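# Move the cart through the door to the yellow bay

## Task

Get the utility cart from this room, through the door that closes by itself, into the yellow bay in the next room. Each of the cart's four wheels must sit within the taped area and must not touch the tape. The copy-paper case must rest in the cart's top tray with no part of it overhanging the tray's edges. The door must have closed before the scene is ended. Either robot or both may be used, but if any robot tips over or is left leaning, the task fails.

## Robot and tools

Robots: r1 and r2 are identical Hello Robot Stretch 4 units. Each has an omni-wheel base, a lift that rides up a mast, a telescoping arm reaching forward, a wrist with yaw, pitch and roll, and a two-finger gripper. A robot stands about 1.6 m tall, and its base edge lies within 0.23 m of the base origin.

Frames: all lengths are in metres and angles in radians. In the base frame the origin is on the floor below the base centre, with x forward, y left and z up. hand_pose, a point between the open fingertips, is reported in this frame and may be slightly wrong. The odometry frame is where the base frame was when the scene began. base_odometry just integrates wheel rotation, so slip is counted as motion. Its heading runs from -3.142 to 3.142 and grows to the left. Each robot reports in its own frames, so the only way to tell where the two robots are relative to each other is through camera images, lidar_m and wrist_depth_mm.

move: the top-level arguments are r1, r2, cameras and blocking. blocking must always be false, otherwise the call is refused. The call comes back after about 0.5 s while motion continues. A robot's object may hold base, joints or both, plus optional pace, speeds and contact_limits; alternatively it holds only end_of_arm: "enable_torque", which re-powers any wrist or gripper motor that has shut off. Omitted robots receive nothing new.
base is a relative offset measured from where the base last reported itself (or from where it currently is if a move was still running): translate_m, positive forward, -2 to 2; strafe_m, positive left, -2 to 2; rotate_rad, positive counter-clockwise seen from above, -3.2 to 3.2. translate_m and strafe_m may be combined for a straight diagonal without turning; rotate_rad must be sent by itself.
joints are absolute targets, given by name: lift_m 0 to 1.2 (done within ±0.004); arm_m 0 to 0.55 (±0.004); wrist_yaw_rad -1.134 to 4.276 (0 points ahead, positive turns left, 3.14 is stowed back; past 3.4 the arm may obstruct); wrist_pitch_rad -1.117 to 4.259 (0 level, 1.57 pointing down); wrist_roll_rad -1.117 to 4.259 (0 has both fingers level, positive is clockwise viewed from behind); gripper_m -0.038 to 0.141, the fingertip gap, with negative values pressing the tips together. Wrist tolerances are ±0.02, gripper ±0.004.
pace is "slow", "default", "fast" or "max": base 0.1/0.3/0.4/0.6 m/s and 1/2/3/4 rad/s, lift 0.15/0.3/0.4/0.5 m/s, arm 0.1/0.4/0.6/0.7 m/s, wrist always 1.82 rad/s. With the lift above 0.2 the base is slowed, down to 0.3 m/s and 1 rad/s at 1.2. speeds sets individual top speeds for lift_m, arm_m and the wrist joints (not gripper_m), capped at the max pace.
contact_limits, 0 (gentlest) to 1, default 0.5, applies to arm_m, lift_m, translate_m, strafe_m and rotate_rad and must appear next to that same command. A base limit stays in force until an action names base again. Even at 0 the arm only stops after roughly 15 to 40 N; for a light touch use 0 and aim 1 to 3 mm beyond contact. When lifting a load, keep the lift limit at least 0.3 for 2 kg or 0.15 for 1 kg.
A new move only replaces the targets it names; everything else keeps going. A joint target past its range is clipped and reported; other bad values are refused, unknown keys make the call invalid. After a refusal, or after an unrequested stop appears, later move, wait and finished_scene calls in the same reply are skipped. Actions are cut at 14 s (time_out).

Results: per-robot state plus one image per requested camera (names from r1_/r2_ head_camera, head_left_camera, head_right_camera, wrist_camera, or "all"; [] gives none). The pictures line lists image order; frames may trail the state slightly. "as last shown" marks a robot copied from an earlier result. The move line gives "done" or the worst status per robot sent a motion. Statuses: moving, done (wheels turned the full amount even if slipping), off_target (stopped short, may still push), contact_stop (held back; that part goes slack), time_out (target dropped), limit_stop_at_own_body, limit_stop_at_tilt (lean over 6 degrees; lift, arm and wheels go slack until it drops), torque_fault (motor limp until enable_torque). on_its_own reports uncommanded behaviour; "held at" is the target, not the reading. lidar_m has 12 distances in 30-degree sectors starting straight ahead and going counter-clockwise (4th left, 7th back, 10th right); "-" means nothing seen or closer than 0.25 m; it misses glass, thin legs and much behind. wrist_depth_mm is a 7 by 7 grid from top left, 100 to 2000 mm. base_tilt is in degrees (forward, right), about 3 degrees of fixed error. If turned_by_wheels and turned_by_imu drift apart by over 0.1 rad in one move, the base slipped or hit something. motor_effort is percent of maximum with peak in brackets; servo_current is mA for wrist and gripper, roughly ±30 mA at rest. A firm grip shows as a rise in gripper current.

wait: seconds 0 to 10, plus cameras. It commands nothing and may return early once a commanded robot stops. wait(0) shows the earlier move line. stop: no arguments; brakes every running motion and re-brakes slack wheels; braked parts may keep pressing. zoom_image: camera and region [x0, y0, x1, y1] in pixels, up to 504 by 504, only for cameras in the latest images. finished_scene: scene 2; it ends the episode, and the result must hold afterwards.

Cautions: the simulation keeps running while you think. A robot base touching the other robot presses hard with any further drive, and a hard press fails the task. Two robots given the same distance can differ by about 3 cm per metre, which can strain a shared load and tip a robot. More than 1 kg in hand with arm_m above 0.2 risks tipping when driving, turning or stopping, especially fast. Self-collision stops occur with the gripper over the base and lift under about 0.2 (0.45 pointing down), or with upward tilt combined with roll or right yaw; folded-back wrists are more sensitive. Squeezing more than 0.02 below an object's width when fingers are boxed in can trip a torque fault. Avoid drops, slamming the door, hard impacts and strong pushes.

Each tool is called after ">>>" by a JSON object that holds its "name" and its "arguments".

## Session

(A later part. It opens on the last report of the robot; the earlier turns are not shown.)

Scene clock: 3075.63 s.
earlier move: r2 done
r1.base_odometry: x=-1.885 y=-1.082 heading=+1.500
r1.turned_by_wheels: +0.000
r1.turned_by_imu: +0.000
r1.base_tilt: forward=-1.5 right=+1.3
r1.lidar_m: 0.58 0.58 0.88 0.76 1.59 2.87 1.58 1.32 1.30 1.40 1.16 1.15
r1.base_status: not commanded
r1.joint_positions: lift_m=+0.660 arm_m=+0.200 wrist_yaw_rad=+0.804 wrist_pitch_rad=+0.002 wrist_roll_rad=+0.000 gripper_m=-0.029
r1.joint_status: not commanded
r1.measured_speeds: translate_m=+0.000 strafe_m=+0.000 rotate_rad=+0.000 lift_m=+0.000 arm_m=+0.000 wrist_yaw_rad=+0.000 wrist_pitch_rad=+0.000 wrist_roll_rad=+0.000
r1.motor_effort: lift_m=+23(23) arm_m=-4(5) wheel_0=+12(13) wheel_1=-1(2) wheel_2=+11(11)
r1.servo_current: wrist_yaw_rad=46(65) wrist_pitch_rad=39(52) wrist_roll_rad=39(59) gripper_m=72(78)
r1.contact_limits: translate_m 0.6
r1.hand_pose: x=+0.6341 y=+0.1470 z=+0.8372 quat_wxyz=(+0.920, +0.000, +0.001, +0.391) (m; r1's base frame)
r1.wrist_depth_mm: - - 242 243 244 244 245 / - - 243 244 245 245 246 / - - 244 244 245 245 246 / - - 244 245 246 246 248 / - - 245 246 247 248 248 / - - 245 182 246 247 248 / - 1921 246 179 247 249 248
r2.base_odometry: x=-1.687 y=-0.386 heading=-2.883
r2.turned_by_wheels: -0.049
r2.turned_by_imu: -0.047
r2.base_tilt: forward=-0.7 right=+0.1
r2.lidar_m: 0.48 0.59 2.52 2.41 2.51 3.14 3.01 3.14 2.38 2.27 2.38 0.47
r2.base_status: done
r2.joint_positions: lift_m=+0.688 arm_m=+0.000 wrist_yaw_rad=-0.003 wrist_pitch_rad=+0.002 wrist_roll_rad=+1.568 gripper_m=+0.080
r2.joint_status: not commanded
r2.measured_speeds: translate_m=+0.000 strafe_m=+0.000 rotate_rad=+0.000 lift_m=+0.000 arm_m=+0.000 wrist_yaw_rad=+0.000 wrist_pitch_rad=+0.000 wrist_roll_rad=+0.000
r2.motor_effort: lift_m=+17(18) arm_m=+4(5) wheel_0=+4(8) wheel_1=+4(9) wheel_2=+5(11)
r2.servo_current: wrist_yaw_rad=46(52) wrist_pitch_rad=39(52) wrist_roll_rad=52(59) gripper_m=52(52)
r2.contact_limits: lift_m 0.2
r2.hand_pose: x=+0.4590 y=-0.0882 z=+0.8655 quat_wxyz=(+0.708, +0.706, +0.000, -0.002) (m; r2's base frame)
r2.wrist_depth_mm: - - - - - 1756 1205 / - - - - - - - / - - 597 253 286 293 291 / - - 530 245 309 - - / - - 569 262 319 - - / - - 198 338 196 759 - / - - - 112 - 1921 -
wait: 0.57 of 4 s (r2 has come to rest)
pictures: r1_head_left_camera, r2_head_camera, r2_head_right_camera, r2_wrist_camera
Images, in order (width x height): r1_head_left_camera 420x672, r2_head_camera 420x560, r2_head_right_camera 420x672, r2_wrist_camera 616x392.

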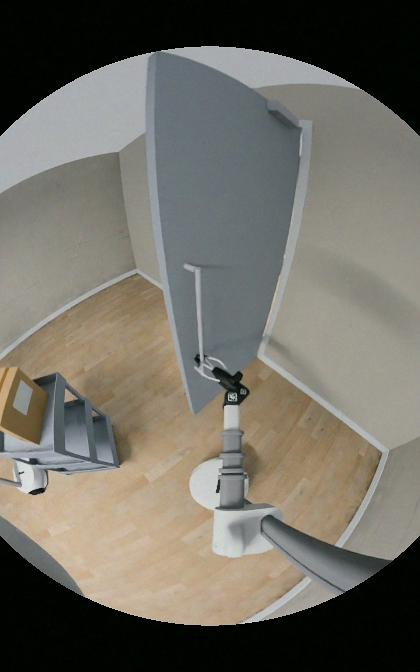

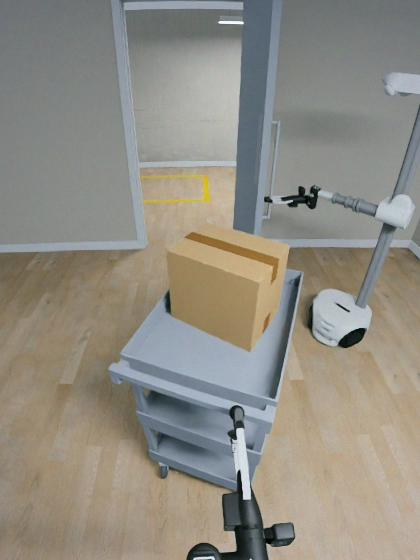

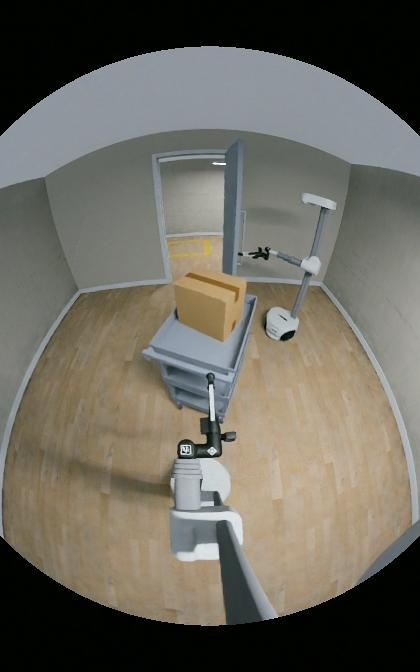

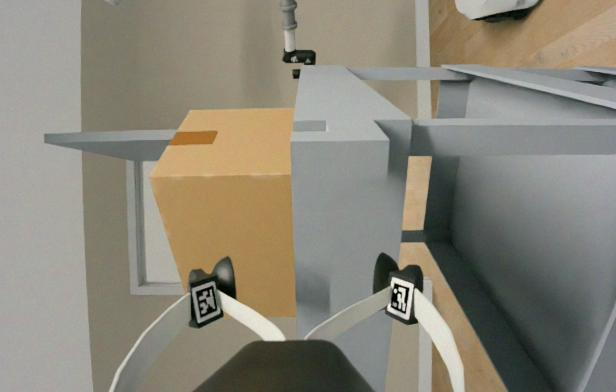

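>>> {"name": "move", "arguments": {"blocking": false, "cameras": ["r2_head_camera", "r2_wrist_camera", "r1_head_left_camera"]}}

Scene clock: 3116.33 s.
r1.base_odometry: x=-1.885 y=-1.082 heading=+1.500
r1.turned_by_wheels: +0.000
r1.turned_by_imu: +0.000
r1.base_tilt: forward=-1.6 right=+1.3
r1.lidar_m: 0.56 0.58 0.86 0.75 1.57 2.86 1.56 1.31 1.31 1.39 1.14 1.16
r1.base_status: not commanded
r1.joint_positions: lift_m=+0.660 arm_m=+0.200 wrist_yaw_rad=+0.804 wrist_pitch_rad=+0.002 wrist_roll_rad=+0.000 gripper_m=-0.029
r1.joint_status: not commanded
r1.measured_speeds: translate_m=+0.000 strafe_m=+0.000 rotate_rad=+0.000 lift_m=+0.000 arm_m=+0.000 wrist_yaw_rad=+0.000 wrist_pitch_rad=+0.000 wrist_roll_rad=+0.000
r1.motor_effort: lift_m=+23(23) arm_m=-5(5) wheel_0=+13(13) wheel_1=-2(2) wheel_2=+11(11)
r1.servo_current: wrist_yaw_rad=52(65) wrist_pitch_rad=33(52) wrist_roll_rad=65(59) gripper_m=72(78)
r1.contact_limits: translate_m 0.6
r1.hand_pose: x=+0.6341 y=+0.1470 z=+0.8372 quat_wxyz=(+0.920, +0.000, +0.001, +0.391) (m; r1's base frame)
r1.wrist_depth_mm: - - 243 243 244 245 246 / - - 243 244 245 245 246 / - - 243 244 245 246 247 / - - 245 244 246 246 247 / - - 244 246 246 247 247 / - - 245 182 246 248 247 / - 1921 246 179 247 248 250
r2.base_odometry: x=-1.687 y=-0.386 heading=-2.883
r2.turned_by_wheels: +0.000
r2.turned_by_imu: +0.000
r2.base_tilt: forward=-0.7 right=+0.0
r2.lidar_m: 0.49 0.58 2.49 2.39 2.53 3.14 3.05 3.16 2.37 2.26 2.38 0.46
r2.base_status: done
r2.joint_positions: lift_m=+0.688 arm_m=+0.000 wrist_yaw_rad=-0.003 wrist_pitch_rad=+0.002 wrist_roll_rad=+1.568 gripper_m=+0.080
r2.joint_status: not commanded
r2.measured_speeds: translate_m=+0.000 strafe_m=+0.000 rotate_rad=+0.000 lift_m=+0.000 arm_m=+0.000 wrist_yaw_rad=+0.000 wrist_pitch_rad=+0.000 wrist_roll_rad=+0.000
r2.motor_effort: lift_m=+17(18) arm_m=+4(5) wheel_0=+4(8) wheel_1=+4(9) wheel_2=+5(11)
r2.servo_current: wrist_yaw_rad=39(52) wrist_pitch_rad=46(52) wrist_roll_rad=46(59) gripper_m=52(52)
r2.contact_limits: lift_m 0.2
r2.hand_pose: x=+0.4590 y=-0.0882 z=+0.8655 quat_wxyz=(+0.708, +0.706, +0.000, -0.002) (m; r2's base frame)
r2.wrist_depth_mm: - - - - - 1708 1205 / - - - - - - - / - - 591 251 285 291 291 / - - 521 245 307 - - / - - 580 263 319 - - / - - 198 340 196 750 - / - - - 112 - 1983 -
pictures: r1_head_left_camera, r2_head_camera, r2_wrist_camera
Images, in order (width x height): r1_head_left_camera 420x672, r2_head_camera 420x560, r2_wrist_camera 616x392.

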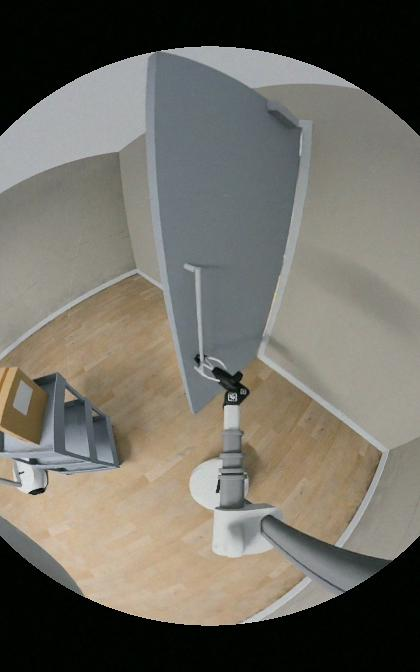

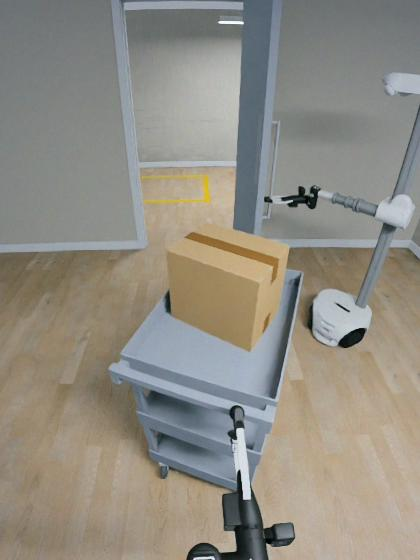

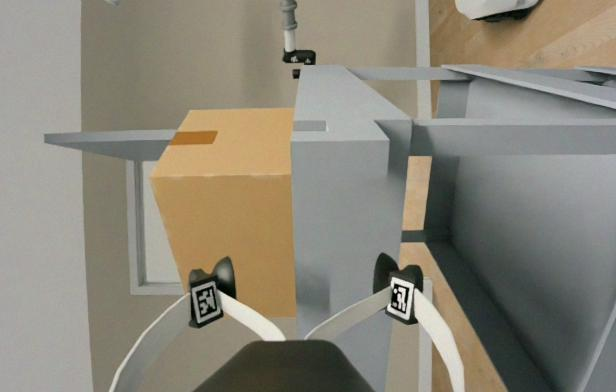

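>>> {"name": "zoom_image", "arguments": {"camera": "r2_wrist_camera", "region": [180, 50, 480, 392]}}

>>> {"name": "zoom_image", "arguments": {"camera": "r2_head_camera", "region": [90, 250, 330, 490]}}

Scaled by 1.474.

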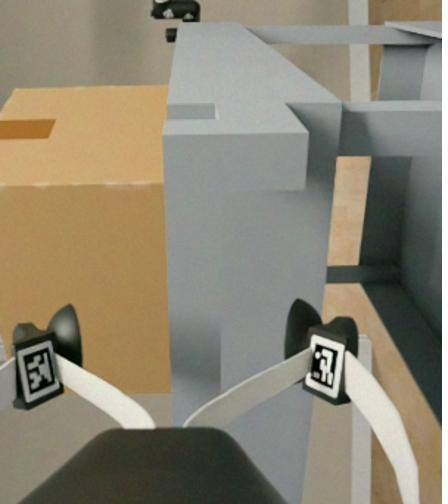

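Scaled by 2.100 from the camera's 420x560 image, which has a finer 1200x1600 frame.

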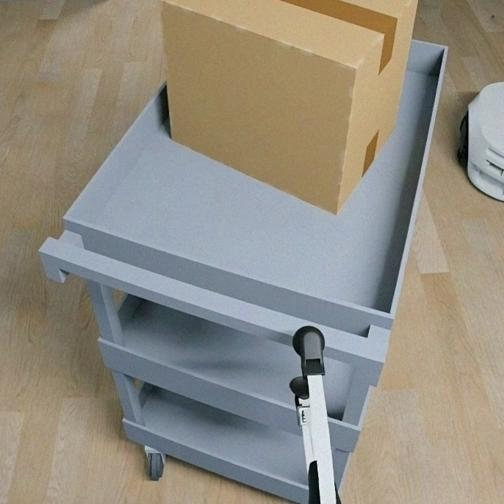

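>>> {"name": "move", "arguments": {"blocking": false, "cameras": [], "r2": {"base": {"strafe_m": 0.10}}}}

>>> {"name": "wait", "arguments": {"seconds": 4, "cameras": ["r2_head_camera", "r2_wrist_camera"]}}

Scene clock: 3161.67 s.
move: r2 moving
r1.base_odometry: x=-1.885 y=-1.082 heading=+1.500
r1.turned_by_wheels: +0.000
r1.turned_by_imu: +0.000
r1.base_tilt: forward=-1.6 right=+1.3
r1.lidar_m: 0.58 0.61 0.89 0.75 1.67 2.83 1.57 1.29 1.32 1.38 1.15 1.12
r1.base_status: not commanded
r1.joint_positions: lift_m=+0.660 arm_m=+0.200 wrist_yaw_rad=+0.804 wrist_pitch_rad=+0.002 wrist_roll_rad=+0.000 gripper_m=-0.029
r1.joint_status: not commanded
r1.measured_speeds: translate_m=+0.000 strafe_m=+0.000 rotate_rad=+0.000 lift_m=+0.000 arm_m=+0.000 wrist_yaw_rad=+0.000 wrist_pitch_rad=+0.000 wrist_roll_rad=+0.000
r1.motor_effort: lift_m=+23(23) arm_m=-5(5) wheel_0=+12(13) wheel_1=-2(2) wheel_2=+11(11)
r1.servo_current: wrist_yaw_rad=59(65) wrist_pitch_rad=46(46) wrist_roll_rad=59(65) gripper_m=72(78)
r1.contact_limits: translate_m 0.6
r1.hand_pose: x=+0.6341 y=+0.1470 z=+0.8372 quat_wxyz=(+0.920, +0.000, +0.001, +0.391) (m; r1's base frame)
r1.wrist_depth_mm: - - 242 243 243 244 246 / - - 243 244 244 245 246 / - - 244 244 245 246 247 / - - 244 246 246 246 247 / - - 245 245 247 247 247 / - - 245 182 247 248 248 / - 1983 246 179 247 249 249
r2.base_odometry: x=-1.678 y=-0.421 heading=-2.883
r2.turned_by_wheels: +0.000
r2.turned_by_imu: +0.001
r2.base_tilt: forward=-0.7 right=+0.1
r2.lidar_m: 0.48 0.63 2.49 2.37 2.49 3.13 3.04 3.16 2.42 2.31 2.42 0.47
r2.base_status: strafe_m moving
r2.joint_positions: lift_m=+0.688 arm_m=+0.000 wrist_yaw_rad=-0.003 wrist_pitch_rad=+0.002 wrist_roll_rad=+1.568 gripper_m=+0.080
r2.joint_status: not commanded
r2.measured_speeds: translate_m=-0.001 strafe_m=+0.139 rotate_rad=+0.009 lift_m=+0.000 arm_m=+0.000 wrist_yaw_rad=+0.000 wrist_pitch_rad=+0.000 wrist_roll_rad=+0.000
r2.motor_effort: lift_m=+17(18) arm_m=+4(4) wheel_0=-8(12) wheel_1=+12(13) wheel_2=+0(3)
r2.servo_current: wrist_yaw_rad=52(52) wrist_pitch_rad=46(46) wrist_roll_rad=46(59) gripper_m=46(59)
r2.contact_limits: lift_m 0.2
r2.hand_pose: x=+0.4590 y=-0.0882 z=+0.8655 quat_wxyz=(+0.708, +0.706, +0.000, -0.002) (m; r2's base frame)
r2.wrist_depth_mm: - - - - - 1756 1205 / - - - 304 289 291 290 / - - 530 242 303 - - / - - 554 258 322 - - / - - 609 329 336 866 - / - - 198 298 195 707 - / - - - 112 - 1983 -
pictures: none
No camera images: "cameras" was empty.

Scene clock: 3162.63 s.
earlier move: r2 done
r1.base_odometry: x=-1.885 y=-1.082 heading=+1.500
r1.turned_by_wheels: +0.000
r1.turned_by_imu: +0.000
r1.base_tilt: forward=-1.6 right=+1.2
r1.lidar_m: 0.57 0.60 0.86 0.74 1.74 2.84 1.56 1.28 1.30 1.36 1.16 1.13
r1.base_status: not commanded
r1.joint_positions: lift_m=+0.660 arm_m=+0.200 wrist_yaw_rad=+0.804 wrist_pitch_rad=+0.002 wrist_roll_rad=+0.000 gripper_m=-0.029
r1.joint_status: not commanded
r1.measured_speeds: translate_m=+0.000 strafe_m=+0.000 rotate_rad=+0.000 lift_m=+0.000 arm_m=+0.000 wrist_yaw_rad=+0.000 wrist_pitch_rad=+0.000 wrist_roll_rad=+0.000
r1.motor_effort: lift_m=+23(23) arm_m=-5(5) wheel_0=+13(13) wheel_1=-2(2) wheel_2=+11(11)
r1.servo_current: wrist_yaw_rad=72(72) wrist_pitch_rad=39(46) wrist_roll_rad=52(65) gripper_m=72(78)
r1.contact_limits: translate_m 0.6
r1.hand_pose: x=+0.6341 y=+0.1470 z=+0.8372 quat_wxyz=(+0.920, +0.000, +0.001, +0.391) (m; r1's base frame)
r1.wrist_depth_mm: - - 242 244 245 245 246 / - - 244 244 245 245 247 / - - 244 244 245 246 247 / - - 245 245 246 246 247 / - - 245 245 246 247 247 / - - 245 182 247 248 249 / - 1921 247 179 247 249 248
r2.base_odometry: x=-1.662 y=-0.483 heading=-2.884
r2.turned_by_wheels: +0.000
r2.turned_by_imu: +0.000
r2.base_tilt: forward=-0.7 right=+0.1
r2.lidar_m: 0.52 2.86 2.42 2.31 2.41 3.12 3.03 3.16 2.49 2.36 2.50 0.48
r2.base_status: done
r2.joint_positions: lift_m=+0.688 arm_m=+0.000 wrist_yaw_rad=-0.003 wrist_pitch_rad=+0.002 wrist_roll_rad=+1.568 gripper_m=+0.080
r2.joint_status: not commanded
r2.measured_speeds: translate_m=+0.000 strafe_m=+0.000 rotate_rad=+0.000 lift_m=+0.000 arm_m=+0.000 wrist_yaw_rad=+0.000 wrist_pitch_rad=+0.000 wrist_roll_rad=+0.000
r2.motor_effort: lift_m=+17(18) arm_m=+4(5) wheel_0=-3(15) wheel_1=+1(13) wheel_2=+0(3)
r2.servo_current: wrist_yaw_rad=52(59) wrist_pitch_rad=39(46) wrist_roll_rad=52(59) gripper_m=59(59)
r2.contact_limits: lift_m 0.2
r2.hand_pose: x=+0.4590 y=-0.0882 z=+0.8655 quat_wxyz=(+0.708, +0.706, +0.000, -0.002) (m; r2's base frame)
r2.wrist_depth_mm: - - - 238 290 293 - / - - 559 304 309 - - / - - 539 320 329 - - / - - 591 340 353 - - / - - 654 377 368 798 - / - - 198 394 196 1576 554 / - - - 112 - 535 469
wait: 0.97 of 4 s (r2 has come to rest)
pictures: r2_head_camera, r2_wrist_camera
Images, in order (width x height): r2_head_camera 420x560, r2_wrist_camera 616x392.

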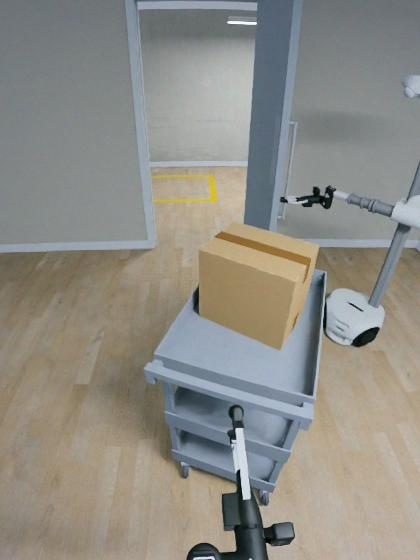

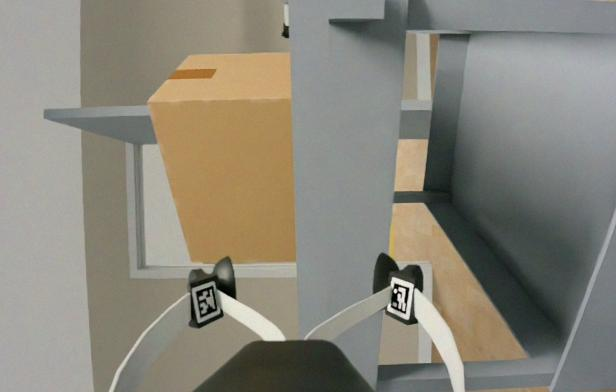

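>>> {"name": "move", "arguments": {"blocking": false, "cameras": [], "r2": {"base": {"translate_m": 0.08, "strafe_m": 0.02}, "contact_limits": {"translate_m": 0.3}}}}

>>> {"name": "wait", "arguments": {"seconds": 4, "cameras": ["r2_head_camera", "r2_wrist_camera"]}}

Scene clock: 3192.17 s.
move: r2 moving
r1.base_odometry: x=-1.885 y=-1.082 heading=+1.500
r1.turned_by_wheels: +0.000
r1.turned_by_imu: +0.000
r1.base_tilt: forward=-1.6 right=+1.3
r1.lidar_m: 0.60 0.60 0.86 0.73 1.71 2.86 1.56 1.32 1.32 1.39 1.16 1.16
r1.base_status: not commanded
r1.joint_positions: lift_m=+0.660 arm_m=+0.200 wrist_yaw_rad=+0.804 wrist_pitch_rad=+0.002 wrist_roll_rad=+0.000 gripper_m=-0.029
r1.joint_status: not commanded
r1.measured_speeds: translate_m=+0.000 strafe_m=+0.000 rotate_rad=+0.000 lift_m=+0.000 arm_m=+0.000 wrist_yaw_rad=+0.000 wrist_pitch_rad=+0.000 wrist_roll_rad=+0.000
r1.motor_effort: lift_m=+23(23) arm_m=-4(5) wheel_0=+12(13) wheel_1=-2(2) wheel_2=+11(11)
r1.servo_current: wrist_yaw_rad=52(72) wrist_pitch_rad=39(52) wrist_roll_rad=59(65) gripper_m=72(72)
r1.contact_limits: translate_m 0.6
r1.hand_pose: x=+0.6341 y=+0.1470 z=+0.8372 quat_wxyz=(+0.920, +0.000, +0.001, +0.391) (m; r1's base frame)
r1.wrist_depth_mm: - - 243 243 245 245 245 / - - 243 244 245 246 246 / - - 244 245 246 246 247 / - - 244 245 245 246 247 / - - 245 246 247 248 248 / - - 245 182 247 247 249 / - 1921 245 179 247 248 249
r2.base_odometry: x=-1.690 y=-0.498 heading=-2.883
r2.turned_by_wheels: +0.000
r2.turned_by_imu: +0.001
r2.base_tilt: forward=-0.7 right=+0.1
r2.lidar_m: 0.49 2.84 2.42 2.31 2.42 3.17 3.06 3.18 2.50 2.39 2.51 0.48
r2.base_status: translate_m moving; strafe_m moving
r2.joint_positions: lift_m=+0.688 arm_m=+0.000 wrist_yaw_rad=-0.003 wrist_pitch_rad=+0.002 wrist_roll_rad=+1.568 gripper_m=+0.080
r2.joint_status: not commanded
r2.measured_speeds: translate_m=+0.122 strafe_m=+0.028 rotate_rad=+0.003 lift_m=+0.000 arm_m=+0.000 wrist_yaw_rad=+0.000 wrist_pitch_rad=+0.000 wrist_roll_rad=+0.000
r2.motor_effort: lift_m=+17(18) arm_m=+4(5) wheel_0=+6(7) wheel_1=+9(9) wheel_2=-11(13)
r2.servo_current: wrist_yaw_rad=52(52) wrist_pitch_rad=39(46) wrist_roll_rad=46(52) gripper_m=52(52)
r2.contact_limits: lift_m 0.2; translate_m 0.3
r2.hand_pose: x=+0.4590 y=-0.0882 z=+0.8655 quat_wxyz=(+0.708, +0.706, +0.000, -0.002) (m; r2's base frame)
r2.wrist_depth_mm: - - - 262 267 - - / - - 508 281 285 - - / - - 517 294 306 - - / - - 580 263 324 - - / - - 627 338 342 788 - / - - 198 362 195 1708 559 / - - - 112 - 1808 496
pictures: none
No camera images: "cameras" was empty.

Scene clock: 3193.07 s.
earlier move: r2 done
r1.base_odometry: x=-1.885 y=-1.082 heading=+1.500
r1.turned_by_wheels: +0.000
r1.turned_by_imu: +0.000
r1.base_tilt: forward=-1.6 right=+1.3
r1.lidar_m: 0.56 0.61 0.88 0.72 1.72 2.83 1.55 1.31 1.31 1.38 1.15 1.16
r1.base_status: not commanded
r1.joint_positions: lift_m=+0.660 arm_m=+0.200 wrist_yaw_rad=+0.804 wrist_pitch_rad=+0.002 wrist_roll_rad=+0.000 gripper_m=-0.029
r1.joint_status: not commanded
r1.measured_speeds: translate_m=+0.000 strafe_m=+0.000 rotate_rad=+0.000 lift_m=+0.000 arm_m=+0.000 wrist_yaw_rad=+0.000 wrist_pitch_rad=+0.000 wrist_roll_rad=+0.000
r1.motor_effort: lift_m=+23(23) arm_m=-5(5) wheel_0=+12(13) wheel_1=-2(2) wheel_2=+11(11)
r1.servo_current: wrist_yaw_rad=46(72) wrist_pitch_rad=39(52) wrist_roll_rad=39(65) gripper_m=78(78)
r1.contact_limits: translate_m 0.6
r1.hand_pose: x=+0.6341 y=+0.1470 z=+0.8372 quat_wxyz=(+0.920, +0.000, +0.001, +0.391) (m; r1's base frame)
r1.wrist_depth_mm: - - 243 243 244 245 245 / - - 243 244 245 245 246 / - - 244 244 244 246 246 / - - 245 244 245 245 247 / - - 245 245 247 246 248 / - - 245 182 247 248 248 / - 1921 246 179 248 248 250
r2.base_odometry: x=-1.734 y=-0.522 heading=-2.883
r2.turned_by_wheels: +0.000
r2.turned_by_imu: +0.000
r2.base_tilt: forward=-0.7 right=+0.1
r2.lidar_m: 0.47 2.80 2.40 2.29 2.41 3.21 3.10 3.24 2.51 2.39 2.50 0.44
r2.base_status: done
r2.joint_positions: lift_m=+0.688 arm_m=+0.000 wrist_yaw_rad=-0.002 wrist_pitch_rad=+0.002 wrist_roll_rad=+1.568 gripper_m=+0.080
r2.joint_status: not commanded
r2.measured_speeds: translate_m=+0.000 strafe_m=+0.000 rotate_rad=+0.000 lift_m=+0.000 arm_m=+0.000 wrist_yaw_rad=+0.000 wrist_pitch_rad=+0.000 wrist_roll_rad=+0.000
r2.motor_effort: lift_m=+17(18) arm_m=+4(5) wheel_0=+4(10) wheel_1=+3(9) wheel_2=-2(13)
r2.servo_current: wrist_yaw_rad=46(59) wrist_pitch_rad=39(52) wrist_roll_rad=39(59) gripper_m=46(59)
r2.contact_limits: lift_m 0.2; translate_m 0.3
r2.hand_pose: x=+0.4590 y=-0.0881 z=+0.8655 quat_wxyz=(+0.708, +0.706, +0.000, -0.002) (m; r2's base frame)
r2.wrist_depth_mm: - - 603 174 227 - - / - 449 436 187 241 - - / - - 477 199 256 - - / - - 535 213 273 - - / - - 585 227 289 1863 - / - - 198 243 198 1708 535 / - - - 112 - 1921 473
wait: 0.90 of 4 s (r2 has come to rest)
pictures: r2_head_camera, r2_wrist_camera
Images, in order (width x height): r2_head_camera 420x560, r2_wrist_camera 616x392.

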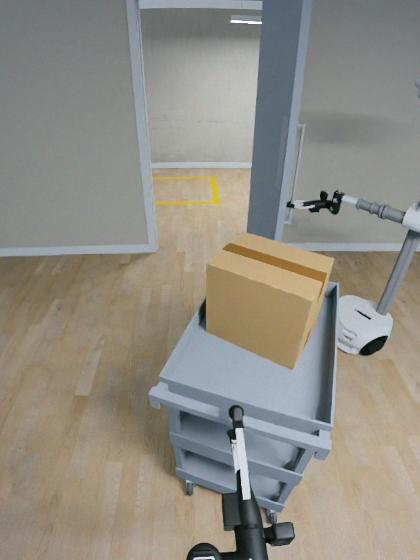

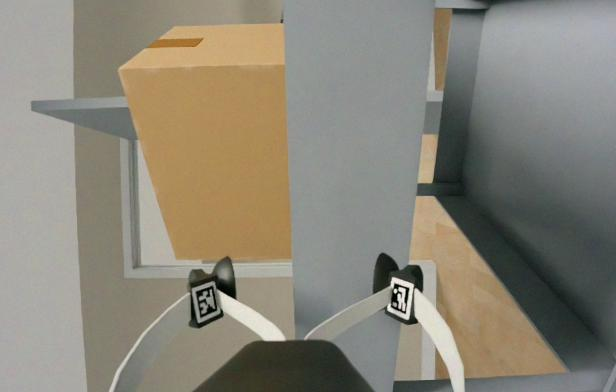

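>>> {"name": "move", "arguments": {"blocking": false, "cameras": [], "r2": {"base": {"translate_m": 0.07}, "contact_limits": {"translate_m": 0.3}}}}

>>> {"name": "wait", "arguments": {"seconds": 4, "cameras": ["r2_head_camera", "r2_wrist_camera"]}}

Scene clock: 3200.17 s.
move: r2 moving
r1.base_odometry: x=-1.885 y=-1.082 heading=+1.500
r1.turned_by_wheels: +0.000
r1.turned_by_imu: +0.000
r1.base_tilt: forward=-1.6 right=+1.3
r1.lidar_m: 0.59 0.61 0.88 0.73 1.72 2.86 1.56 1.30 1.33 1.35 1.14 1.16
r1.base_status: not commanded
r1.joint_positions: lift_m=+0.660 arm_m=+0.200 wrist_yaw_rad=+0.804 wrist_pitch_rad=+0.002 wrist_roll_rad=+0.000 gripper_m=-0.029
r1.joint_status: not commanded
r1.measured_speeds: translate_m=+0.000 strafe_m=+0.000 rotate_rad=+0.000 lift_m=+0.000 arm_m=+0.000 wrist_yaw_rad=+0.000 wrist_pitch_rad=+0.000 wrist_roll_rad=+0.000
r1.motor_effort: lift_m=+23(23) arm_m=-4(5) wheel_0=+13(13) wheel_1=-2(2) wheel_2=+11(11)
r1.servo_current: wrist_yaw_rad=52(59) wrist_pitch_rad=46(46) wrist_roll_rad=39(52) gripper_m=72(72)
r1.contact_limits: translate_m 0.6
r1.hand_pose: x=+0.6341 y=+0.1470 z=+0.8372 quat_wxyz=(+0.920, +0.000, +0.001, +0.391) (m; r1's base frame)
r1.wrist_depth_mm: - - 243 243 244 245 246 / - - 243 243 245 245 246 / - - 243 245 245 246 247 / - - 244 245 246 246 247 / - - 245 246 247 247 248 / - - 245 182 247 247 248 / - 1921 246 179 247 248 248
r2.base_odometry: x=-1.764 y=-0.530 heading=-2.883
r2.turned_by_wheels: +0.000
r2.turned_by_imu: +0.001
r2.base_tilt: forward=-0.7 right=+0.1
r2.lidar_m: 0.43 2.74 2.38 2.29 2.37 3.25 3.16 3.26 2.50 2.40 2.49 0.40
r2.base_status: translate_m moving
r2.joint_positions: lift_m=+0.688 arm_m=+0.000 wrist_yaw_rad=-0.002 wrist_pitch_rad=+0.002 wrist_roll_rad=+1.568 gripper_m=+0.080
r2.joint_status: not commanded
r2.measured_speeds: translate_m=+0.121 strafe_m=-0.002 rotate_rad=+0.000 lift_m=+0.000 arm_m=+0.000 wrist_yaw_rad=+0.000 wrist_pitch_rad=+0.000 wrist_roll_rad=+0.000
r2.motor_effort: lift_m=+17(18) arm_m=+4(5) wheel_0=+6(8) wheel_1=+7(8) wheel_2=-13(13)
r2.servo_current: wrist_yaw_rad=52(52) wrist_pitch_rad=39(46) wrist_roll_rad=46(59) gripper_m=52(52)
r2.contact_limits: lift_m 0.2; translate_m 0.3
r2.hand_pose: x=+0.4590 y=-0.0881 z=+0.8655 quat_wxyz=(+0.708, +0.706, +0.000, -0.002) (m; r2's base frame)
r2.wrist_depth_mm: - - 530 151 204 - - / - 418 410 160 215 - - / - 469 452 170 229 - - / - - 504 181 245 - - / - - 549 196 258 1808 - / - - 198 206 197 1708 517 / - - - 112 - 1983 1308
pictures: none
No camera images: "cameras" was empty.

Scene clock: 3201.00 s.
earlier move: r2 done
r1.base_odometry: x=-1.885 y=-1.082 heading=+1.500
r1.turned_by_wheels: +0.000
r1.turned_by_imu: +0.000
r1.base_tilt: forward=-1.6 right=+1.2
r1.lidar_m: 0.60 0.60 0.80 0.68 1.73 2.86 1.57 1.31 1.32 1.36 1.15 1.16
r1.base_status: not commanded
r1.joint_positions: lift_m=+0.660 arm_m=+0.200 wrist_yaw_rad=+0.804 wrist_pitch_rad=+0.002 wrist_roll_rad=+0.000 gripper_m=-0.029
r1.joint_status: not commanded
r1.measured_speeds: translate_m=+0.000 strafe_m=+0.000 rotate_rad=+0.000 lift_m=+0.000 arm_m=+0.000 wrist_yaw_rad=+0.000 wrist_pitch_rad=+0.000 wrist_roll_rad=+0.000
r1.motor_effort: lift_m=+23(23) arm_m=-5(5) wheel_0=+12(13) wheel_1=-2(2) wheel_2=+10(11)
r1.servo_current: wrist_yaw_rad=52(65) wrist_pitch_rad=46(52) wrist_roll_rad=52(65) gripper_m=72(78)
r1.contact_limits: translate_m 0.6
r1.hand_pose: x=+0.6341 y=+0.1470 z=+0.8372 quat_wxyz=(+0.920, +0.000, +0.001, +0.391) (m; r1's base frame)
r1.wrist_depth_mm: - - 242 243 244 244 246 / - - 243 244 245 245 246 / - - 244 245 246 246 247 / - - 244 245 245 247 247 / - - 245 245 246 247 248 / - - 244 182 247 248 248 / - 1921 246 179 248 249 249
r2.base_odometry: x=-1.801 y=-0.540 heading=-2.883
r2.turned_by_wheels: +0.000
r2.turned_by_imu: +0.000
r2.base_tilt: forward=-0.7 right=+0.0
r2.lidar_m: 0.44 2.71 2.34 2.29 2.41 3.28 3.20 3.29 2.49 2.39 2.51 0.41
r2.base_status: done
r2.joint_positions: lift_m=+0.688 arm_m=+0.000 wrist_yaw_rad=-0.002 wrist_pitch_rad=+0.002 wrist_roll_rad=+1.568 gripper_m=+0.080
r2.joint_status: not commanded
r2.measured_speeds: translate_m=+0.000 strafe_m=+0.000 rotate_rad=+0.000 lift_m=+0.000 arm_m=+0.000 wrist_yaw_rad=+0.000 wrist_pitch_rad=+0.000 wrist_roll_rad=+0.000
r2.motor_effort: lift_m=+17(18) arm_m=+4(5) wheel_0=+4(11) wheel_1=+3(8) wheel_2=-5(13)
r2.servo_current: wrist_yaw_rad=52(59) wrist_pitch_rad=39(46) wrist_roll_rad=52(59) gripper_m=52(59)
r2.contact_limits: lift_m 0.2; translate_m 0.3
r2.hand_pose: x=+0.4590 y=-0.0881 z=+0.8655 quat_wxyz=(+0.708, +0.706, +0.000, -0.002) (m; r2's base frame)
r2.wrist_depth_mm: - - 473 151 205 - - / - 415 418 161 217 - - / - 484 462 173 233 - - / - - 521 190 251 798 - / - - 580 203 267 1863 - / - - 198 216 195 1708 512 / - - - 112 - 1921 1255
wait: 0.83 of 4 s (r2 has come to rest)
pictures: r2_head_camera, r2_wrist_camera
Images, in order (width x height): r2_head_camera 420x560, r2_wrist_camera 616x392.

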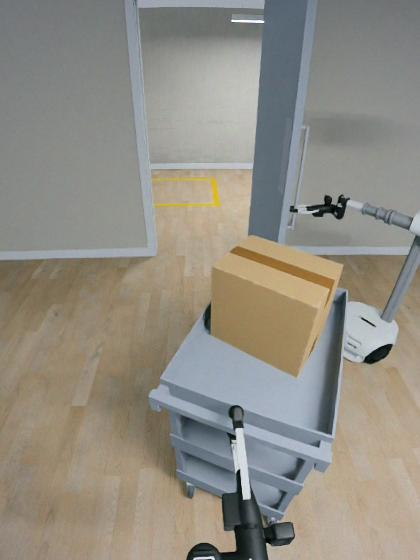

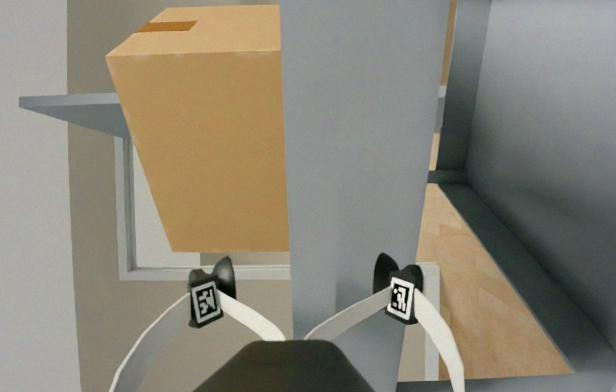

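>>> {"name": "zoom_image", "arguments": {"camera": "r2_head_camera", "region": [140, 340, 350, 520]}}

>>> {"name": "zoom_image", "arguments": {"camera": "r2_wrist_camera", "region": [180, 150, 480, 392]}}

Scaled by 2.400 from the camera's 420x560 image, which has a finer 1200x1600 frame.

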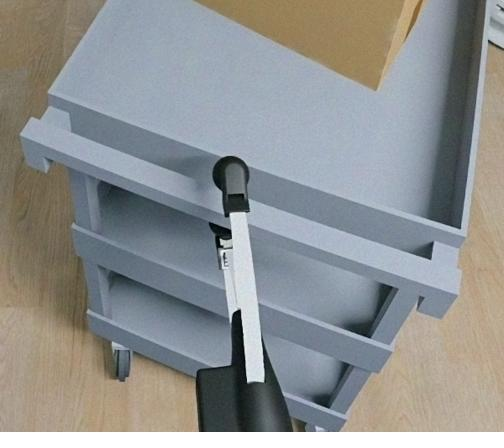

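Scaled by 1.680.

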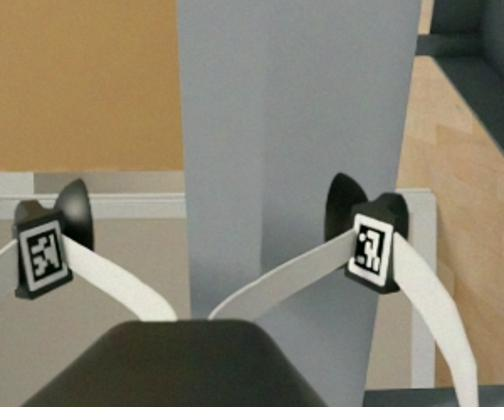

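>>> {"name": "move", "arguments": {"blocking": false, "cameras": [], "r2": {"base": {"translate_m": 0.025}, "contact_limits": {"translate_m": 0.2}, "pace": "slow"}}}

>>> {"name": "wait", "arguments": {"seconds": 4, "cameras": ["r2_head_camera"]}}

Scene clock: 3251.60 s.
move: r2 moving
r1.base_odometry: x=-1.885 y=-1.082 heading=+1.500
r1.turned_by_wheels: +0.000
r1.turned_by_imu: +0.000
r1.base_tilt: forward=-1.6 right=+1.3
r1.lidar_m: 0.60 0.59 0.79 0.68 1.79 2.87 1.55 1.32 1.31 1.38 1.16 1.13
r1.base_status: not commanded
r1.joint_positions: lift_m=+0.660 arm_m=+0.200 wrist_yaw_rad=+0.804 wrist_pitch_rad=+0.002 wrist_roll_rad=+0.000 gripper_m=-0.029
r1.joint_status: not commanded
r1.measured_speeds: translate_m=+0.000 strafe_m=+0.000 rotate_rad=+0.000 lift_m=+0.000 arm_m=+0.000 wrist_yaw_rad=+0.000 wrist_pitch_rad=+0.000 wrist_roll_rad=+0.000
r1.motor_effort: lift_m=+23(23) arm_m=-4(5) wheel_0=+12(13) wheel_1=-2(2) wheel_2=+11(11)
r1.servo_current: wrist_yaw_rad=59(65) wrist_pitch_rad=39(46) wrist_roll_rad=46(59) gripper_m=72(78)
r1.contact_limits: translate_m 0.6
r1.hand_pose: x=+0.6341 y=+0.1470 z=+0.8372 quat_wxyz=(+0.920, +0.000, +0.001, +0.391) (m; r1's base frame)
r1.wrist_depth_mm: - - 242 243 243 245 245 / - - 243 244 244 245 247 / - - 244 245 245 245 247 / - - 245 245 246 246 247 / - - 245 246 246 247 247 / - - 245 182 247 248 249 / - 1921 246 179 247 249 249
r2.base_odometry: x=-1.814 y=-0.543 heading=-2.883
r2.turned_by_wheels: +0.000
r2.turned_by_imu: +0.001
r2.base_tilt: forward=-0.6 right=+0.1
r2.lidar_m: 0.44 2.69 2.38 2.31 2.42 3.28 3.21 3.34 2.49 2.37 2.52 0.39
r2.base_status: translate_m moving
r2.joint_positions: lift_m=+0.688 arm_m=+0.000 wrist_yaw_rad=-0.002 wrist_pitch_rad=+0.002 wrist_roll_rad=+1.568 gripper_m=+0.080
r2.joint_status: not commanded
r2.measured_speeds: translate_m=+0.048 strafe_m=+0.000 rotate_rad=-0.002 lift_m=+0.000 arm_m=+0.000 wrist_yaw_rad=+0.000 wrist_pitch_rad=+0.000 wrist_roll_rad=+0.000
r2.motor_effort: lift_m=+17(18) arm_m=+4(5) wheel_0=+8(9) wheel_1=+7(8) wheel_2=-9(10)
r2.servo_current: wrist_yaw_rad=46(52) wrist_pitch_rad=39(46) wrist_roll_rad=46(59) gripper_m=59(59)
r2.contact_limits: lift_m 0.2; translate_m 0.2
r2.hand_pose: x=+0.4590 y=-0.0881 z=+0.8655 quat_wxyz=(+0.708, +0.706, +0.000, -0.002) (m; r2's base frame)
r2.wrist_depth_mm: - 504 449 143 195 - - / - 407 407 153 209 - - / - 473 452 161 224 - - / - - 508 176 241 798 - / - - 569 195 257 1863 - / - - 198 204 197 1708 504 / - - - 112 - 1983 1308
pictures: none
No camera images: "cameras" was empty.

Scene clock: 3252.37 s.
earlier move: r2 done
r1.base_odometry: x=-1.885 y=-1.082 heading=+1.500
r1.turned_by_wheels: +0.000
r1.turned_by_imu: +0.000
r1.base_tilt: forward=-1.6 right=+1.2
r1.lidar_m: 0.56 0.60 0.80 0.68 4.60 2.82 1.58 1.29 1.33 1.39 1.17 1.16
r1.base_status: not commanded
r1.joint_positions: lift_m=+0.660 arm_m=+0.200 wrist_yaw_rad=+0.804 wrist_pitch_rad=+0.002 wrist_roll_rad=+0.000 gripper_m=-0.029
r1.joint_status: not commanded
r1.measured_speeds: translate_m=+0.000 strafe_m=+0.000 rotate_rad=+0.000 lift_m=+0.000 arm_m=+0.000 wrist_yaw_rad=+0.000 wrist_pitch_rad=+0.000 wrist_roll_rad=+0.000
r1.motor_effort: lift_m=+23(23) arm_m=-5(5) wheel_0=+12(13) wheel_1=-2(2) wheel_2=+11(11)
r1.servo_current: wrist_yaw_rad=52(65) wrist_pitch_rad=46(46) wrist_roll_rad=46(59) gripper_m=72(78)
r1.contact_limits: translate_m 0.6
r1.hand_pose: x=+0.6341 y=+0.1470 z=+0.8372 quat_wxyz=(+0.920, +0.000, +0.001, +0.391) (m; r1's base frame)
r1.wrist_depth_mm: - - 243 243 243 245 246 / - - 243 244 245 246 246 / - - 244 244 245 246 247 / - - 243 245 246 247 247 / - - 245 245 246 248 247 / - - 245 182 247 248 249 / - 1921 246 179 247 249 249
r2.base_odometry: x=-1.825 y=-0.547 heading=-2.883
r2.turned_by_wheels: +0.000
r2.turned_by_imu: +0.000
r2.base_tilt: forward=-0.7 right=+0.1
r2.lidar_m: 0.44 2.68 2.38 2.28 2.40 3.30 3.23 3.31 2.49 2.38 2.50 0.39
r2.base_status: done
r2.joint_positions: lift_m=+0.688 arm_m=+0.000 wrist_yaw_rad=-0.002 wrist_pitch_rad=+0.002 wrist_roll_rad=+1.568 gripper_m=+0.080
r2.joint_status: not commanded
r2.measured_speeds: translate_m=+0.000 strafe_m=+0.000 rotate_rad=+0.000 lift_m=+0.000 arm_m=+0.000 wrist_yaw_rad=+0.000 wrist_pitch_rad=+0.000 wrist_roll_rad=+0.000
r2.motor_effort: lift_m=+17(18) arm_m=+4(5) wheel_0=+4(9) wheel_1=+4(8) wheel_2=-5(10)
r2.servo_current: wrist_yaw_rad=52(52) wrist_pitch_rad=39(46) wrist_roll_rad=46(59) gripper_m=46(59)
r2.contact_limits: lift_m 0.2; translate_m 0.2
r2.hand_pose: x=+0.4590 y=-0.0881 z=+0.8655 quat_wxyz=(+0.708, +0.706, +0.000, -0.002) (m; r2's base frame)
r2.wrist_depth_mm: - 427 415 129 187 - - / - 394 399 140 198 - - / - 445 442 147 211 - - / - - 496 164 227 768 - / - - 549 178 242 1863 - / - - 198 188 197 1661 500 / - - - 112 291 1983 1281
wait: 0.77 of 4 s (r2 has come to rest)
pictures: r2_head_camera
Images, in order (width x height): r2_head_camera 420x560.

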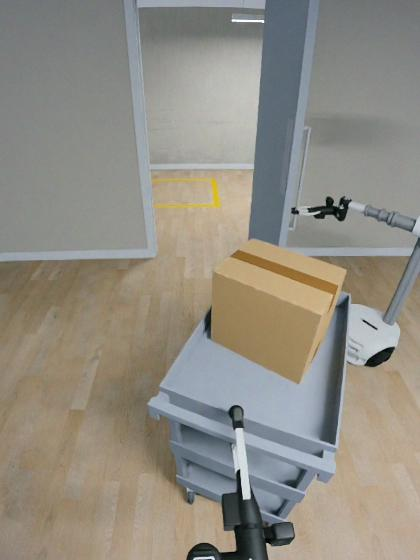

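>>> {"name": "move", "arguments": {"blocking": false, "cameras": [], "r2": {"joints": {"gripper_m": -0.035}}}}

>>> {"name": "wait", "arguments": {"seconds": 4, "cameras": ["r2_head_camera", "r2_wrist_camera"]}}

Scene clock: 3256.50 s.
move: r2 moving
r1.base_odometry: x=-1.885 y=-1.082 heading=+1.500
r1.turned_by_wheels: +0.000
r1.turned_by_imu: +0.000
r1.base_tilt: forward=-1.6 right=+1.2
r1.lidar_m: 0.59 0.60 0.80 0.72 4.58 2.81 1.54 1.32 1.33 1.39 1.16 1.15
r1.base_status: not commanded
r1.joint_positions: lift_m=+0.660 arm_m=+0.200 wrist_yaw_rad=+0.804 wrist_pitch_rad=+0.002 wrist_roll_rad=+0.000 gripper_m=-0.029
r1.joint_status: not commanded
r1.measured_speeds: translate_m=+0.000 strafe_m=+0.000 rotate_rad=+0.000 lift_m=+0.000 arm_m=+0.000 wrist_yaw_rad=+0.000 wrist_pitch_rad=+0.000 wrist_roll_rad=+0.000
r1.motor_effort: lift_m=+23(23) arm_m=-4(5) wheel_0=+12(13) wheel_1=-2(2) wheel_2=+11(11)
r1.servo_current: wrist_yaw_rad=39(59) wrist_pitch_rad=46(52) wrist_roll_rad=39(65) gripper_m=72(78)
r1.contact_limits: translate_m 0.6
r1.hand_pose: x=+0.6341 y=+0.1470 z=+0.8372 quat_wxyz=(+0.920, +0.000, +0.001, +0.391) (m; r1's base frame)
r1.wrist_depth_mm: - - 243 244 244 245 246 / - - 243 244 244 245 246 / - - 243 244 246 246 246 / - - 244 246 246 246 248 / - - 245 245 246 247 248 / - - 245 182 247 248 248 / - 1983 245 178 248 249 249
r2.base_odometry: x=-1.825 y=-0.547 heading=-2.883
r2.turned_by_wheels: +0.000
r2.turned_by_imu: +0.000
r2.base_tilt: forward=-0.7 right=+0.1
r2.lidar_m: 0.40 2.68 2.42 2.30 2.41 3.32 3.21 3.31 2.48 2.38 2.51 0.36
r2.base_status: not commanded
r2.joint_positions: lift_m=+0.688 arm_m=+0.000 wrist_yaw_rad=-0.002 wrist_pitch_rad=+0.002 wrist_roll_rad=+1.568 gripper_m=+0.062
r2.joint_status: gripper_m moving
r2.measured_speeds: translate_m=+0.000 strafe_m=+0.000 rotate_rad=+0.000 lift_m=+0.000 arm_m=+0.000 wrist_yaw_rad=+0.000 wrist_pitch_rad=+0.000 wrist_roll_rad=+0.000
r2.motor_effort: lift_m=+17(17) arm_m=+4(4) wheel_0=+4(5) wheel_1=+4(4) wheel_2=-5(6)
r2.servo_current: wrist_yaw_rad=46(59) wrist_pitch_rad=46(46) wrist_roll_rad=39(59) gripper_m=104(104)
r2.contact_limits: lift_m 0.2; translate_m 0.2
r2.hand_pose: x=+0.4590 y=-0.0881 z=+0.8655 quat_wxyz=(+0.708, +0.706, +0.000, -0.002) (m; r2's base frame)
r2.wrist_depth_mm: - 424 415 129 187 - - / - 394 397 140 197 - - / - 449 442 148 211 - - / - - 496 164 228 759 - / - - 544 175 242 1863 - / - - 193 187 195 1661 500 / - - - 112 289 1808 1308
pictures: none
No camera images: "cameras" was empty.

Scene clock: 3257.80 s.
earlier move: r2 done
r1.base_odometry: x=-1.885 y=-1.082 heading=+1.500
r1.turned_by_wheels: +0.000
r1.turned_by_imu: +0.000
r1.base_tilt: forward=-1.6 right=+1.3
r1.lidar_m: 0.57 0.60 0.84 0.72 4.62 2.86 1.56 1.30 1.32 1.36 1.17 1.17
r1.base_status: not commanded
r1.joint_positions: lift_m=+0.660 arm_m=+0.200 wrist_yaw_rad=+0.804 wrist_pitch_rad=+0.002 wrist_roll_rad=+0.000 gripper_m=-0.029
r1.joint_status: not commanded
r1.measured_speeds: translate_m=+0.000 strafe_m=+0.000 rotate_rad=+0.000 lift_m=+0.000 arm_m=+0.000 wrist_yaw_rad=+0.000 wrist_pitch_rad=+0.000 wrist_roll_rad=+0.000
r1.motor_effort: lift_m=+23(23) arm_m=-5(5) wheel_0=+13(13) wheel_1=-2(2) wheel_2=+11(11)
r1.servo_current: wrist_yaw_rad=52(72) wrist_pitch_rad=39(52) wrist_roll_rad=46(72) gripper_m=72(78)
r1.contact_limits: translate_m 0.6
r1.hand_pose: x=+0.6341 y=+0.1470 z=+0.8372 quat_wxyz=(+0.920, +0.000, +0.001, +0.391) (m; r1's base frame)
r1.wrist_depth_mm: - - 242 243 245 244 246 / - - 243 243 245 246 246 / - - 243 245 245 246 247 / - - 245 245 245 247 247 / - - 245 245 247 247 248 / - - 244 182 247 248 248 / - 1921 246 179 247 248 249
r2.base_odometry: x=-1.825 y=-0.547 heading=-2.883
r2.turned_by_wheels: +0.000
r2.turned_by_imu: +0.000
r2.base_tilt: forward=-0.7 right=+0.0
r2.lidar_m: 0.43 2.68 2.40 2.28 2.38 3.31 3.19 3.33 2.48 2.39 2.53 0.36
r2.base_status: not commanded
r2.joint_positions: lift_m=+0.688 arm_m=+0.000 wrist_yaw_rad=-0.001 wrist_pitch_rad=+0.002 wrist_roll_rad=+1.568 gripper_m=-0.033
r2.joint_status: all done
r2.measured_speeds: translate_m=+0.000 strafe_m=+0.000 rotate_rad=+0.000 lift_m=+0.000 arm_m=+0.000 wrist_yaw_rad=+0.000 wrist_pitch_rad=+0.000 wrist_roll_rad=+0.000
r2.motor_effort: lift_m=+17(18) arm_m=+5(5) wheel_0=+3(5) wheel_1=+3(4) wheel_2=-3(6)
r2.servo_current: wrist_yaw_rad=46(59) wrist_pitch_rad=39(46) wrist_roll_rad=46(59) gripper_m=143(319)
r2.contact_limits: lift_m 0.2; translate_m 0.2
r2.hand_pose: x=+0.4591 y=-0.0878 z=+0.8655 quat_wxyz=(+0.708, +0.706, +0.000, -0.001) (m; r2's base frame)
r2.wrist_depth_mm: - 413 407 121 178 - - / - 384 387 132 190 - - / - 439 430 142 203 - - / - - 480 150 219 - - / - - 549 164 235 1708 - / - - 183 179 178 1537 492 / - - - 112 276 1661 1229
wait: 1.30 of 4 s (r2 has come to rest)
pictures: r2_head_camera, r2_wrist_camera
Images, in order (width x height): r2_head_camera 420x560, r2_wrist_camera 616x392.

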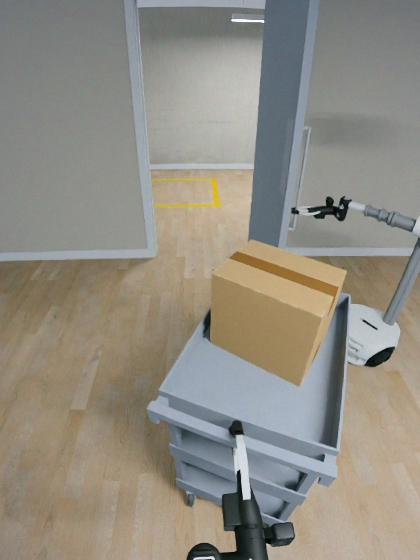

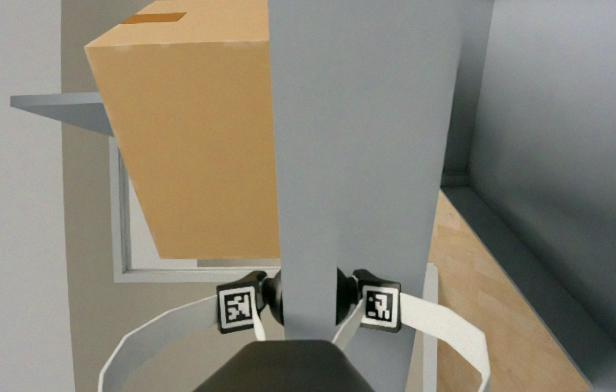

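>>> {"name": "move", "arguments": {"blocking": false, "cameras": [], "r2": {"base": {"translate_m": -0.66, "strafe_m": 0.225}, "contact_limits": {"translate_m": 0.6}}}}

>>> {"name": "wait", "arguments": {"seconds": 6, "cameras": ["r2_head_camera", "r2_wrist_camera"]}}

Scene clock: 3303.23 s.
move: r2 moving
r1.base_odometry: x=-1.885 y=-1.082 heading=+1.500
r1.turned_by_wheels: +0.000
r1.turned_by_imu: +0.000
r1.base_tilt: forward=-1.6 right=+1.3
r1.lidar_m: 0.58 0.59 0.85 0.73 1.83 2.86 1.53 1.33 1.31 1.38 1.16 1.14
r1.base_status: not commanded
r1.joint_positions: lift_m=+0.660 arm_m=+0.200 wrist_yaw_rad=+0.804 wrist_pitch_rad=+0.002 wrist_roll_rad=+0.000 gripper_m=-0.029
r1.joint_status: not commanded
r1.measured_speeds: translate_m=+0.000 strafe_m=+0.000 rotate_rad=+0.000 lift_m=+0.000 arm_m=+0.000 wrist_yaw_rad=+0.000 wrist_pitch_rad=+0.000 wrist_roll_rad=+0.000
r1.motor_effort: lift_m=+23(23) arm_m=-5(5) wheel_0=+12(13) wheel_1=-2(2) wheel_2=+11(11)
r1.servo_current: wrist_yaw_rad=46(78) wrist_pitch_rad=39(46) wrist_roll_rad=39(52) gripper_m=72(78)
r1.contact_limits: translate_m 0.6
r1.hand_pose: x=+0.6341 y=+0.1470 z=+0.8372 quat_wxyz=(+0.920, +0.000, +0.001, +0.391) (m; r1's base frame)
r1.wrist_depth_mm: - - 242 244 245 245 246 / - - 244 243 245 245 246 / - - 244 244 246 246 246 / - - 244 245 246 246 248 / - - 245 245 247 247 247 / - - 245 182 247 248 248 / - 1983 246 178 247 248 248
r2.base_odometry: x=-1.793 y=-0.549 heading=-2.884
r2.turned_by_wheels: -0.001
r2.turned_by_imu: -0.001
r2.base_tilt: forward=-0.7 right=+0.1
r2.lidar_m: 0.43 2.73 2.36 2.28 2.38 3.25 3.20 3.32 2.51 2.39 2.51 0.38
r2.base_status: translate_m moving; strafe_m moving
r2.joint_positions: lift_m=+0.688 arm_m=+0.000 wrist_yaw_rad=-0.003 wrist_pitch_rad=+0.002 wrist_roll_rad=+1.568 gripper_m=-0.033
r2.joint_status: not commanded
r2.measured_speeds: translate_m=-0.121 strafe_m=+0.043 rotate_rad=+0.002 lift_m=+0.000 arm_m=+0.000 wrist_yaw_rad=-0.011 wrist_pitch_rad=+0.000 wrist_roll_rad=+0.000
r2.motor_effort: lift_m=+17(18) arm_m=-4(4) wheel_0=-16(16) wheel_1=-5(9) wheel_2=+10(15)
r2.servo_current: wrist_yaw_rad=46(52) wrist_pitch_rad=39(46) wrist_roll_rad=52(59) gripper_m=137(143)
r2.contact_limits: lift_m 0.2; translate_m 0.6
r2.hand_pose: x=+0.4591 y=-0.0882 z=+0.8655 quat_wxyz=(+0.708, +0.706, +0.000, -0.002) (m; r2's base frame)
r2.wrist_depth_mm: - 535 459 128 186 - - / - 392 392 139 196 - - / - 436 430 146 208 - - / - 500 477 158 221 - - / - - 535 168 236 1661 - / - - 182 182 178 1464 504 / - - - 112 - 1618 1229
pictures: none
No camera images: "cameras" was empty.

Scene clock: 3306.47 s.
earlier move: r2 done
r1.base_odometry: x=-1.885 y=-1.082 heading=+1.500
r1.turned_by_wheels: +0.000
r1.turned_by_imu: +0.000
r1.base_tilt: forward=-1.6 right=+1.2
r1.lidar_m: 0.58 0.59 3.39 1.35 1.91 2.87 1.56 1.30 1.30 1.37 1.14 1.16
r1.base_status: not commanded
r1.joint_positions: lift_m=+0.660 arm_m=+0.200 wrist_yaw_rad=+0.804 wrist_pitch_rad=+0.002 wrist_roll_rad=+0.000 gripper_m=-0.029
r1.joint_status: not commanded
r1.measured_speeds: translate_m=+0.000 strafe_m=+0.000 rotate_rad=+0.000 lift_m=+0.000 arm_m=+0.000 wrist_yaw_rad=+0.000 wrist_pitch_rad=+0.000 wrist_roll_rad=+0.000
r1.motor_effort: lift_m=+23(23) arm_m=-4(5) wheel_0=+12(13) wheel_1=-2(2) wheel_2=+11(11)
r1.servo_current: wrist_yaw_rad=46(78) wrist_pitch_rad=46(52) wrist_roll_rad=52(72) gripper_m=72(78)
r1.contact_limits: translate_m 0.6
r1.hand_pose: x=+0.6341 y=+0.1470 z=+0.8372 quat_wxyz=(+0.920, +0.000, +0.001, +0.391) (m; r1's base frame)
r1.wrist_depth_mm: - - 243 244 245 244 246 / - - 243 244 245 246 246 / - - 244 245 246 246 247 / - - 244 245 246 246 247 / - - 245 246 245 247 249 / - - 245 182 247 247 248 / - 1921 245 179 248 249 249
r2.base_odometry: x=-1.130 y=-0.595 heading=-2.883
r2.turned_by_wheels: +0.001
r2.turned_by_imu: +0.002
r2.base_tilt: forward=-0.7 right=+0.1
r2.lidar_m: 0.42 0.44 2.16 2.06 2.15 2.63 2.52 2.65 2.72 2.60 2.74 0.39
r2.base_status: done
r2.joint_positions: lift_m=+0.688 arm_m=+0.000 wrist_yaw_rad=+0.005 wrist_pitch_rad=+0.002 wrist_roll_rad=+1.568 gripper_m=-0.033
r2.joint_status: not commanded
r2.measured_speeds: translate_m=+0.000 strafe_m=+0.000 rotate_rad=+0.000 lift_m=+0.000 arm_m=+0.000 wrist_yaw_rad=+0.000 wrist_pitch_rad=+0.000 wrist_roll_rad=+0.000
r2.motor_effort: lift_m=+17(18) arm_m=-4(4) wheel_0=+0(20) wheel_1=-3(9) wheel_2=+5(18)
r2.servo_current: wrist_yaw_rad=59(65) wrist_pitch_rad=46(46) wrist_roll_rad=39(59) gripper_m=130(143)
r2.contact_limits: lift_m 0.2; translate_m 0.6
r2.hand_pose: x=+0.4597 y=-0.0861 z=+0.8655 quat_wxyz=(+0.708, +0.706, +0.002, +0.001) (m; r2's base frame)
r2.wrist_depth_mm: - - - 140 195 - - / - 407 402 147 204 - - / - 433 424 154 214 - - / - 484 466 162 224 - - / - - 512 171 236 778 - / - - 183 180 179 1537 517 / - - - 112 - 1618 469
wait: 3.23 of 6 s (r2 has come to rest)
pictures: r2_head_camera, r2_wrist_camera
Images, in order (width x height): r2_head_camera 420x560, r2_wrist_camera 616x392.

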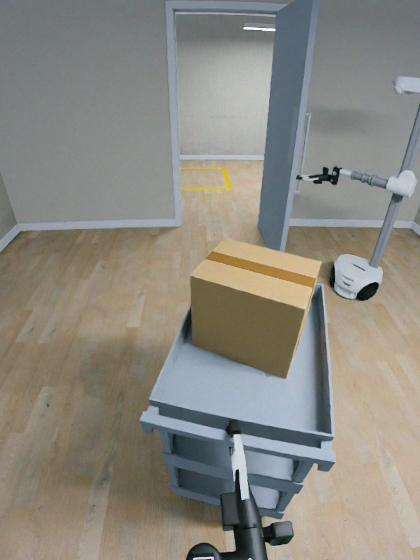

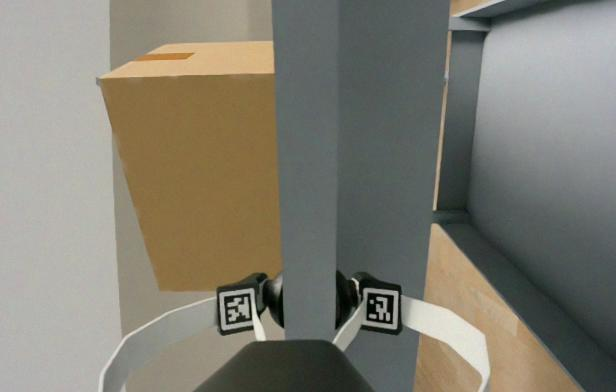

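>>> {"name": "zoom_image", "arguments": {"camera": "r2_head_camera", "region": [130, 220, 350, 500]}}

Scaled by 1.800 from the camera's 420x560 image, which has a finer 1200x1600 frame.

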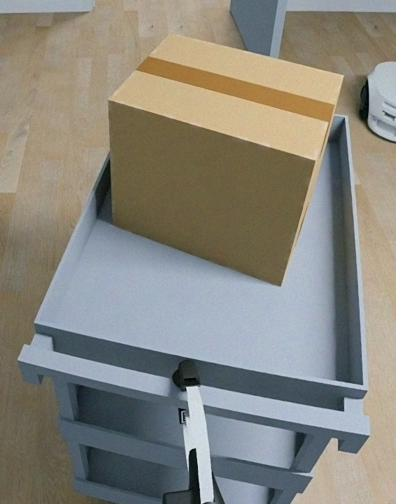

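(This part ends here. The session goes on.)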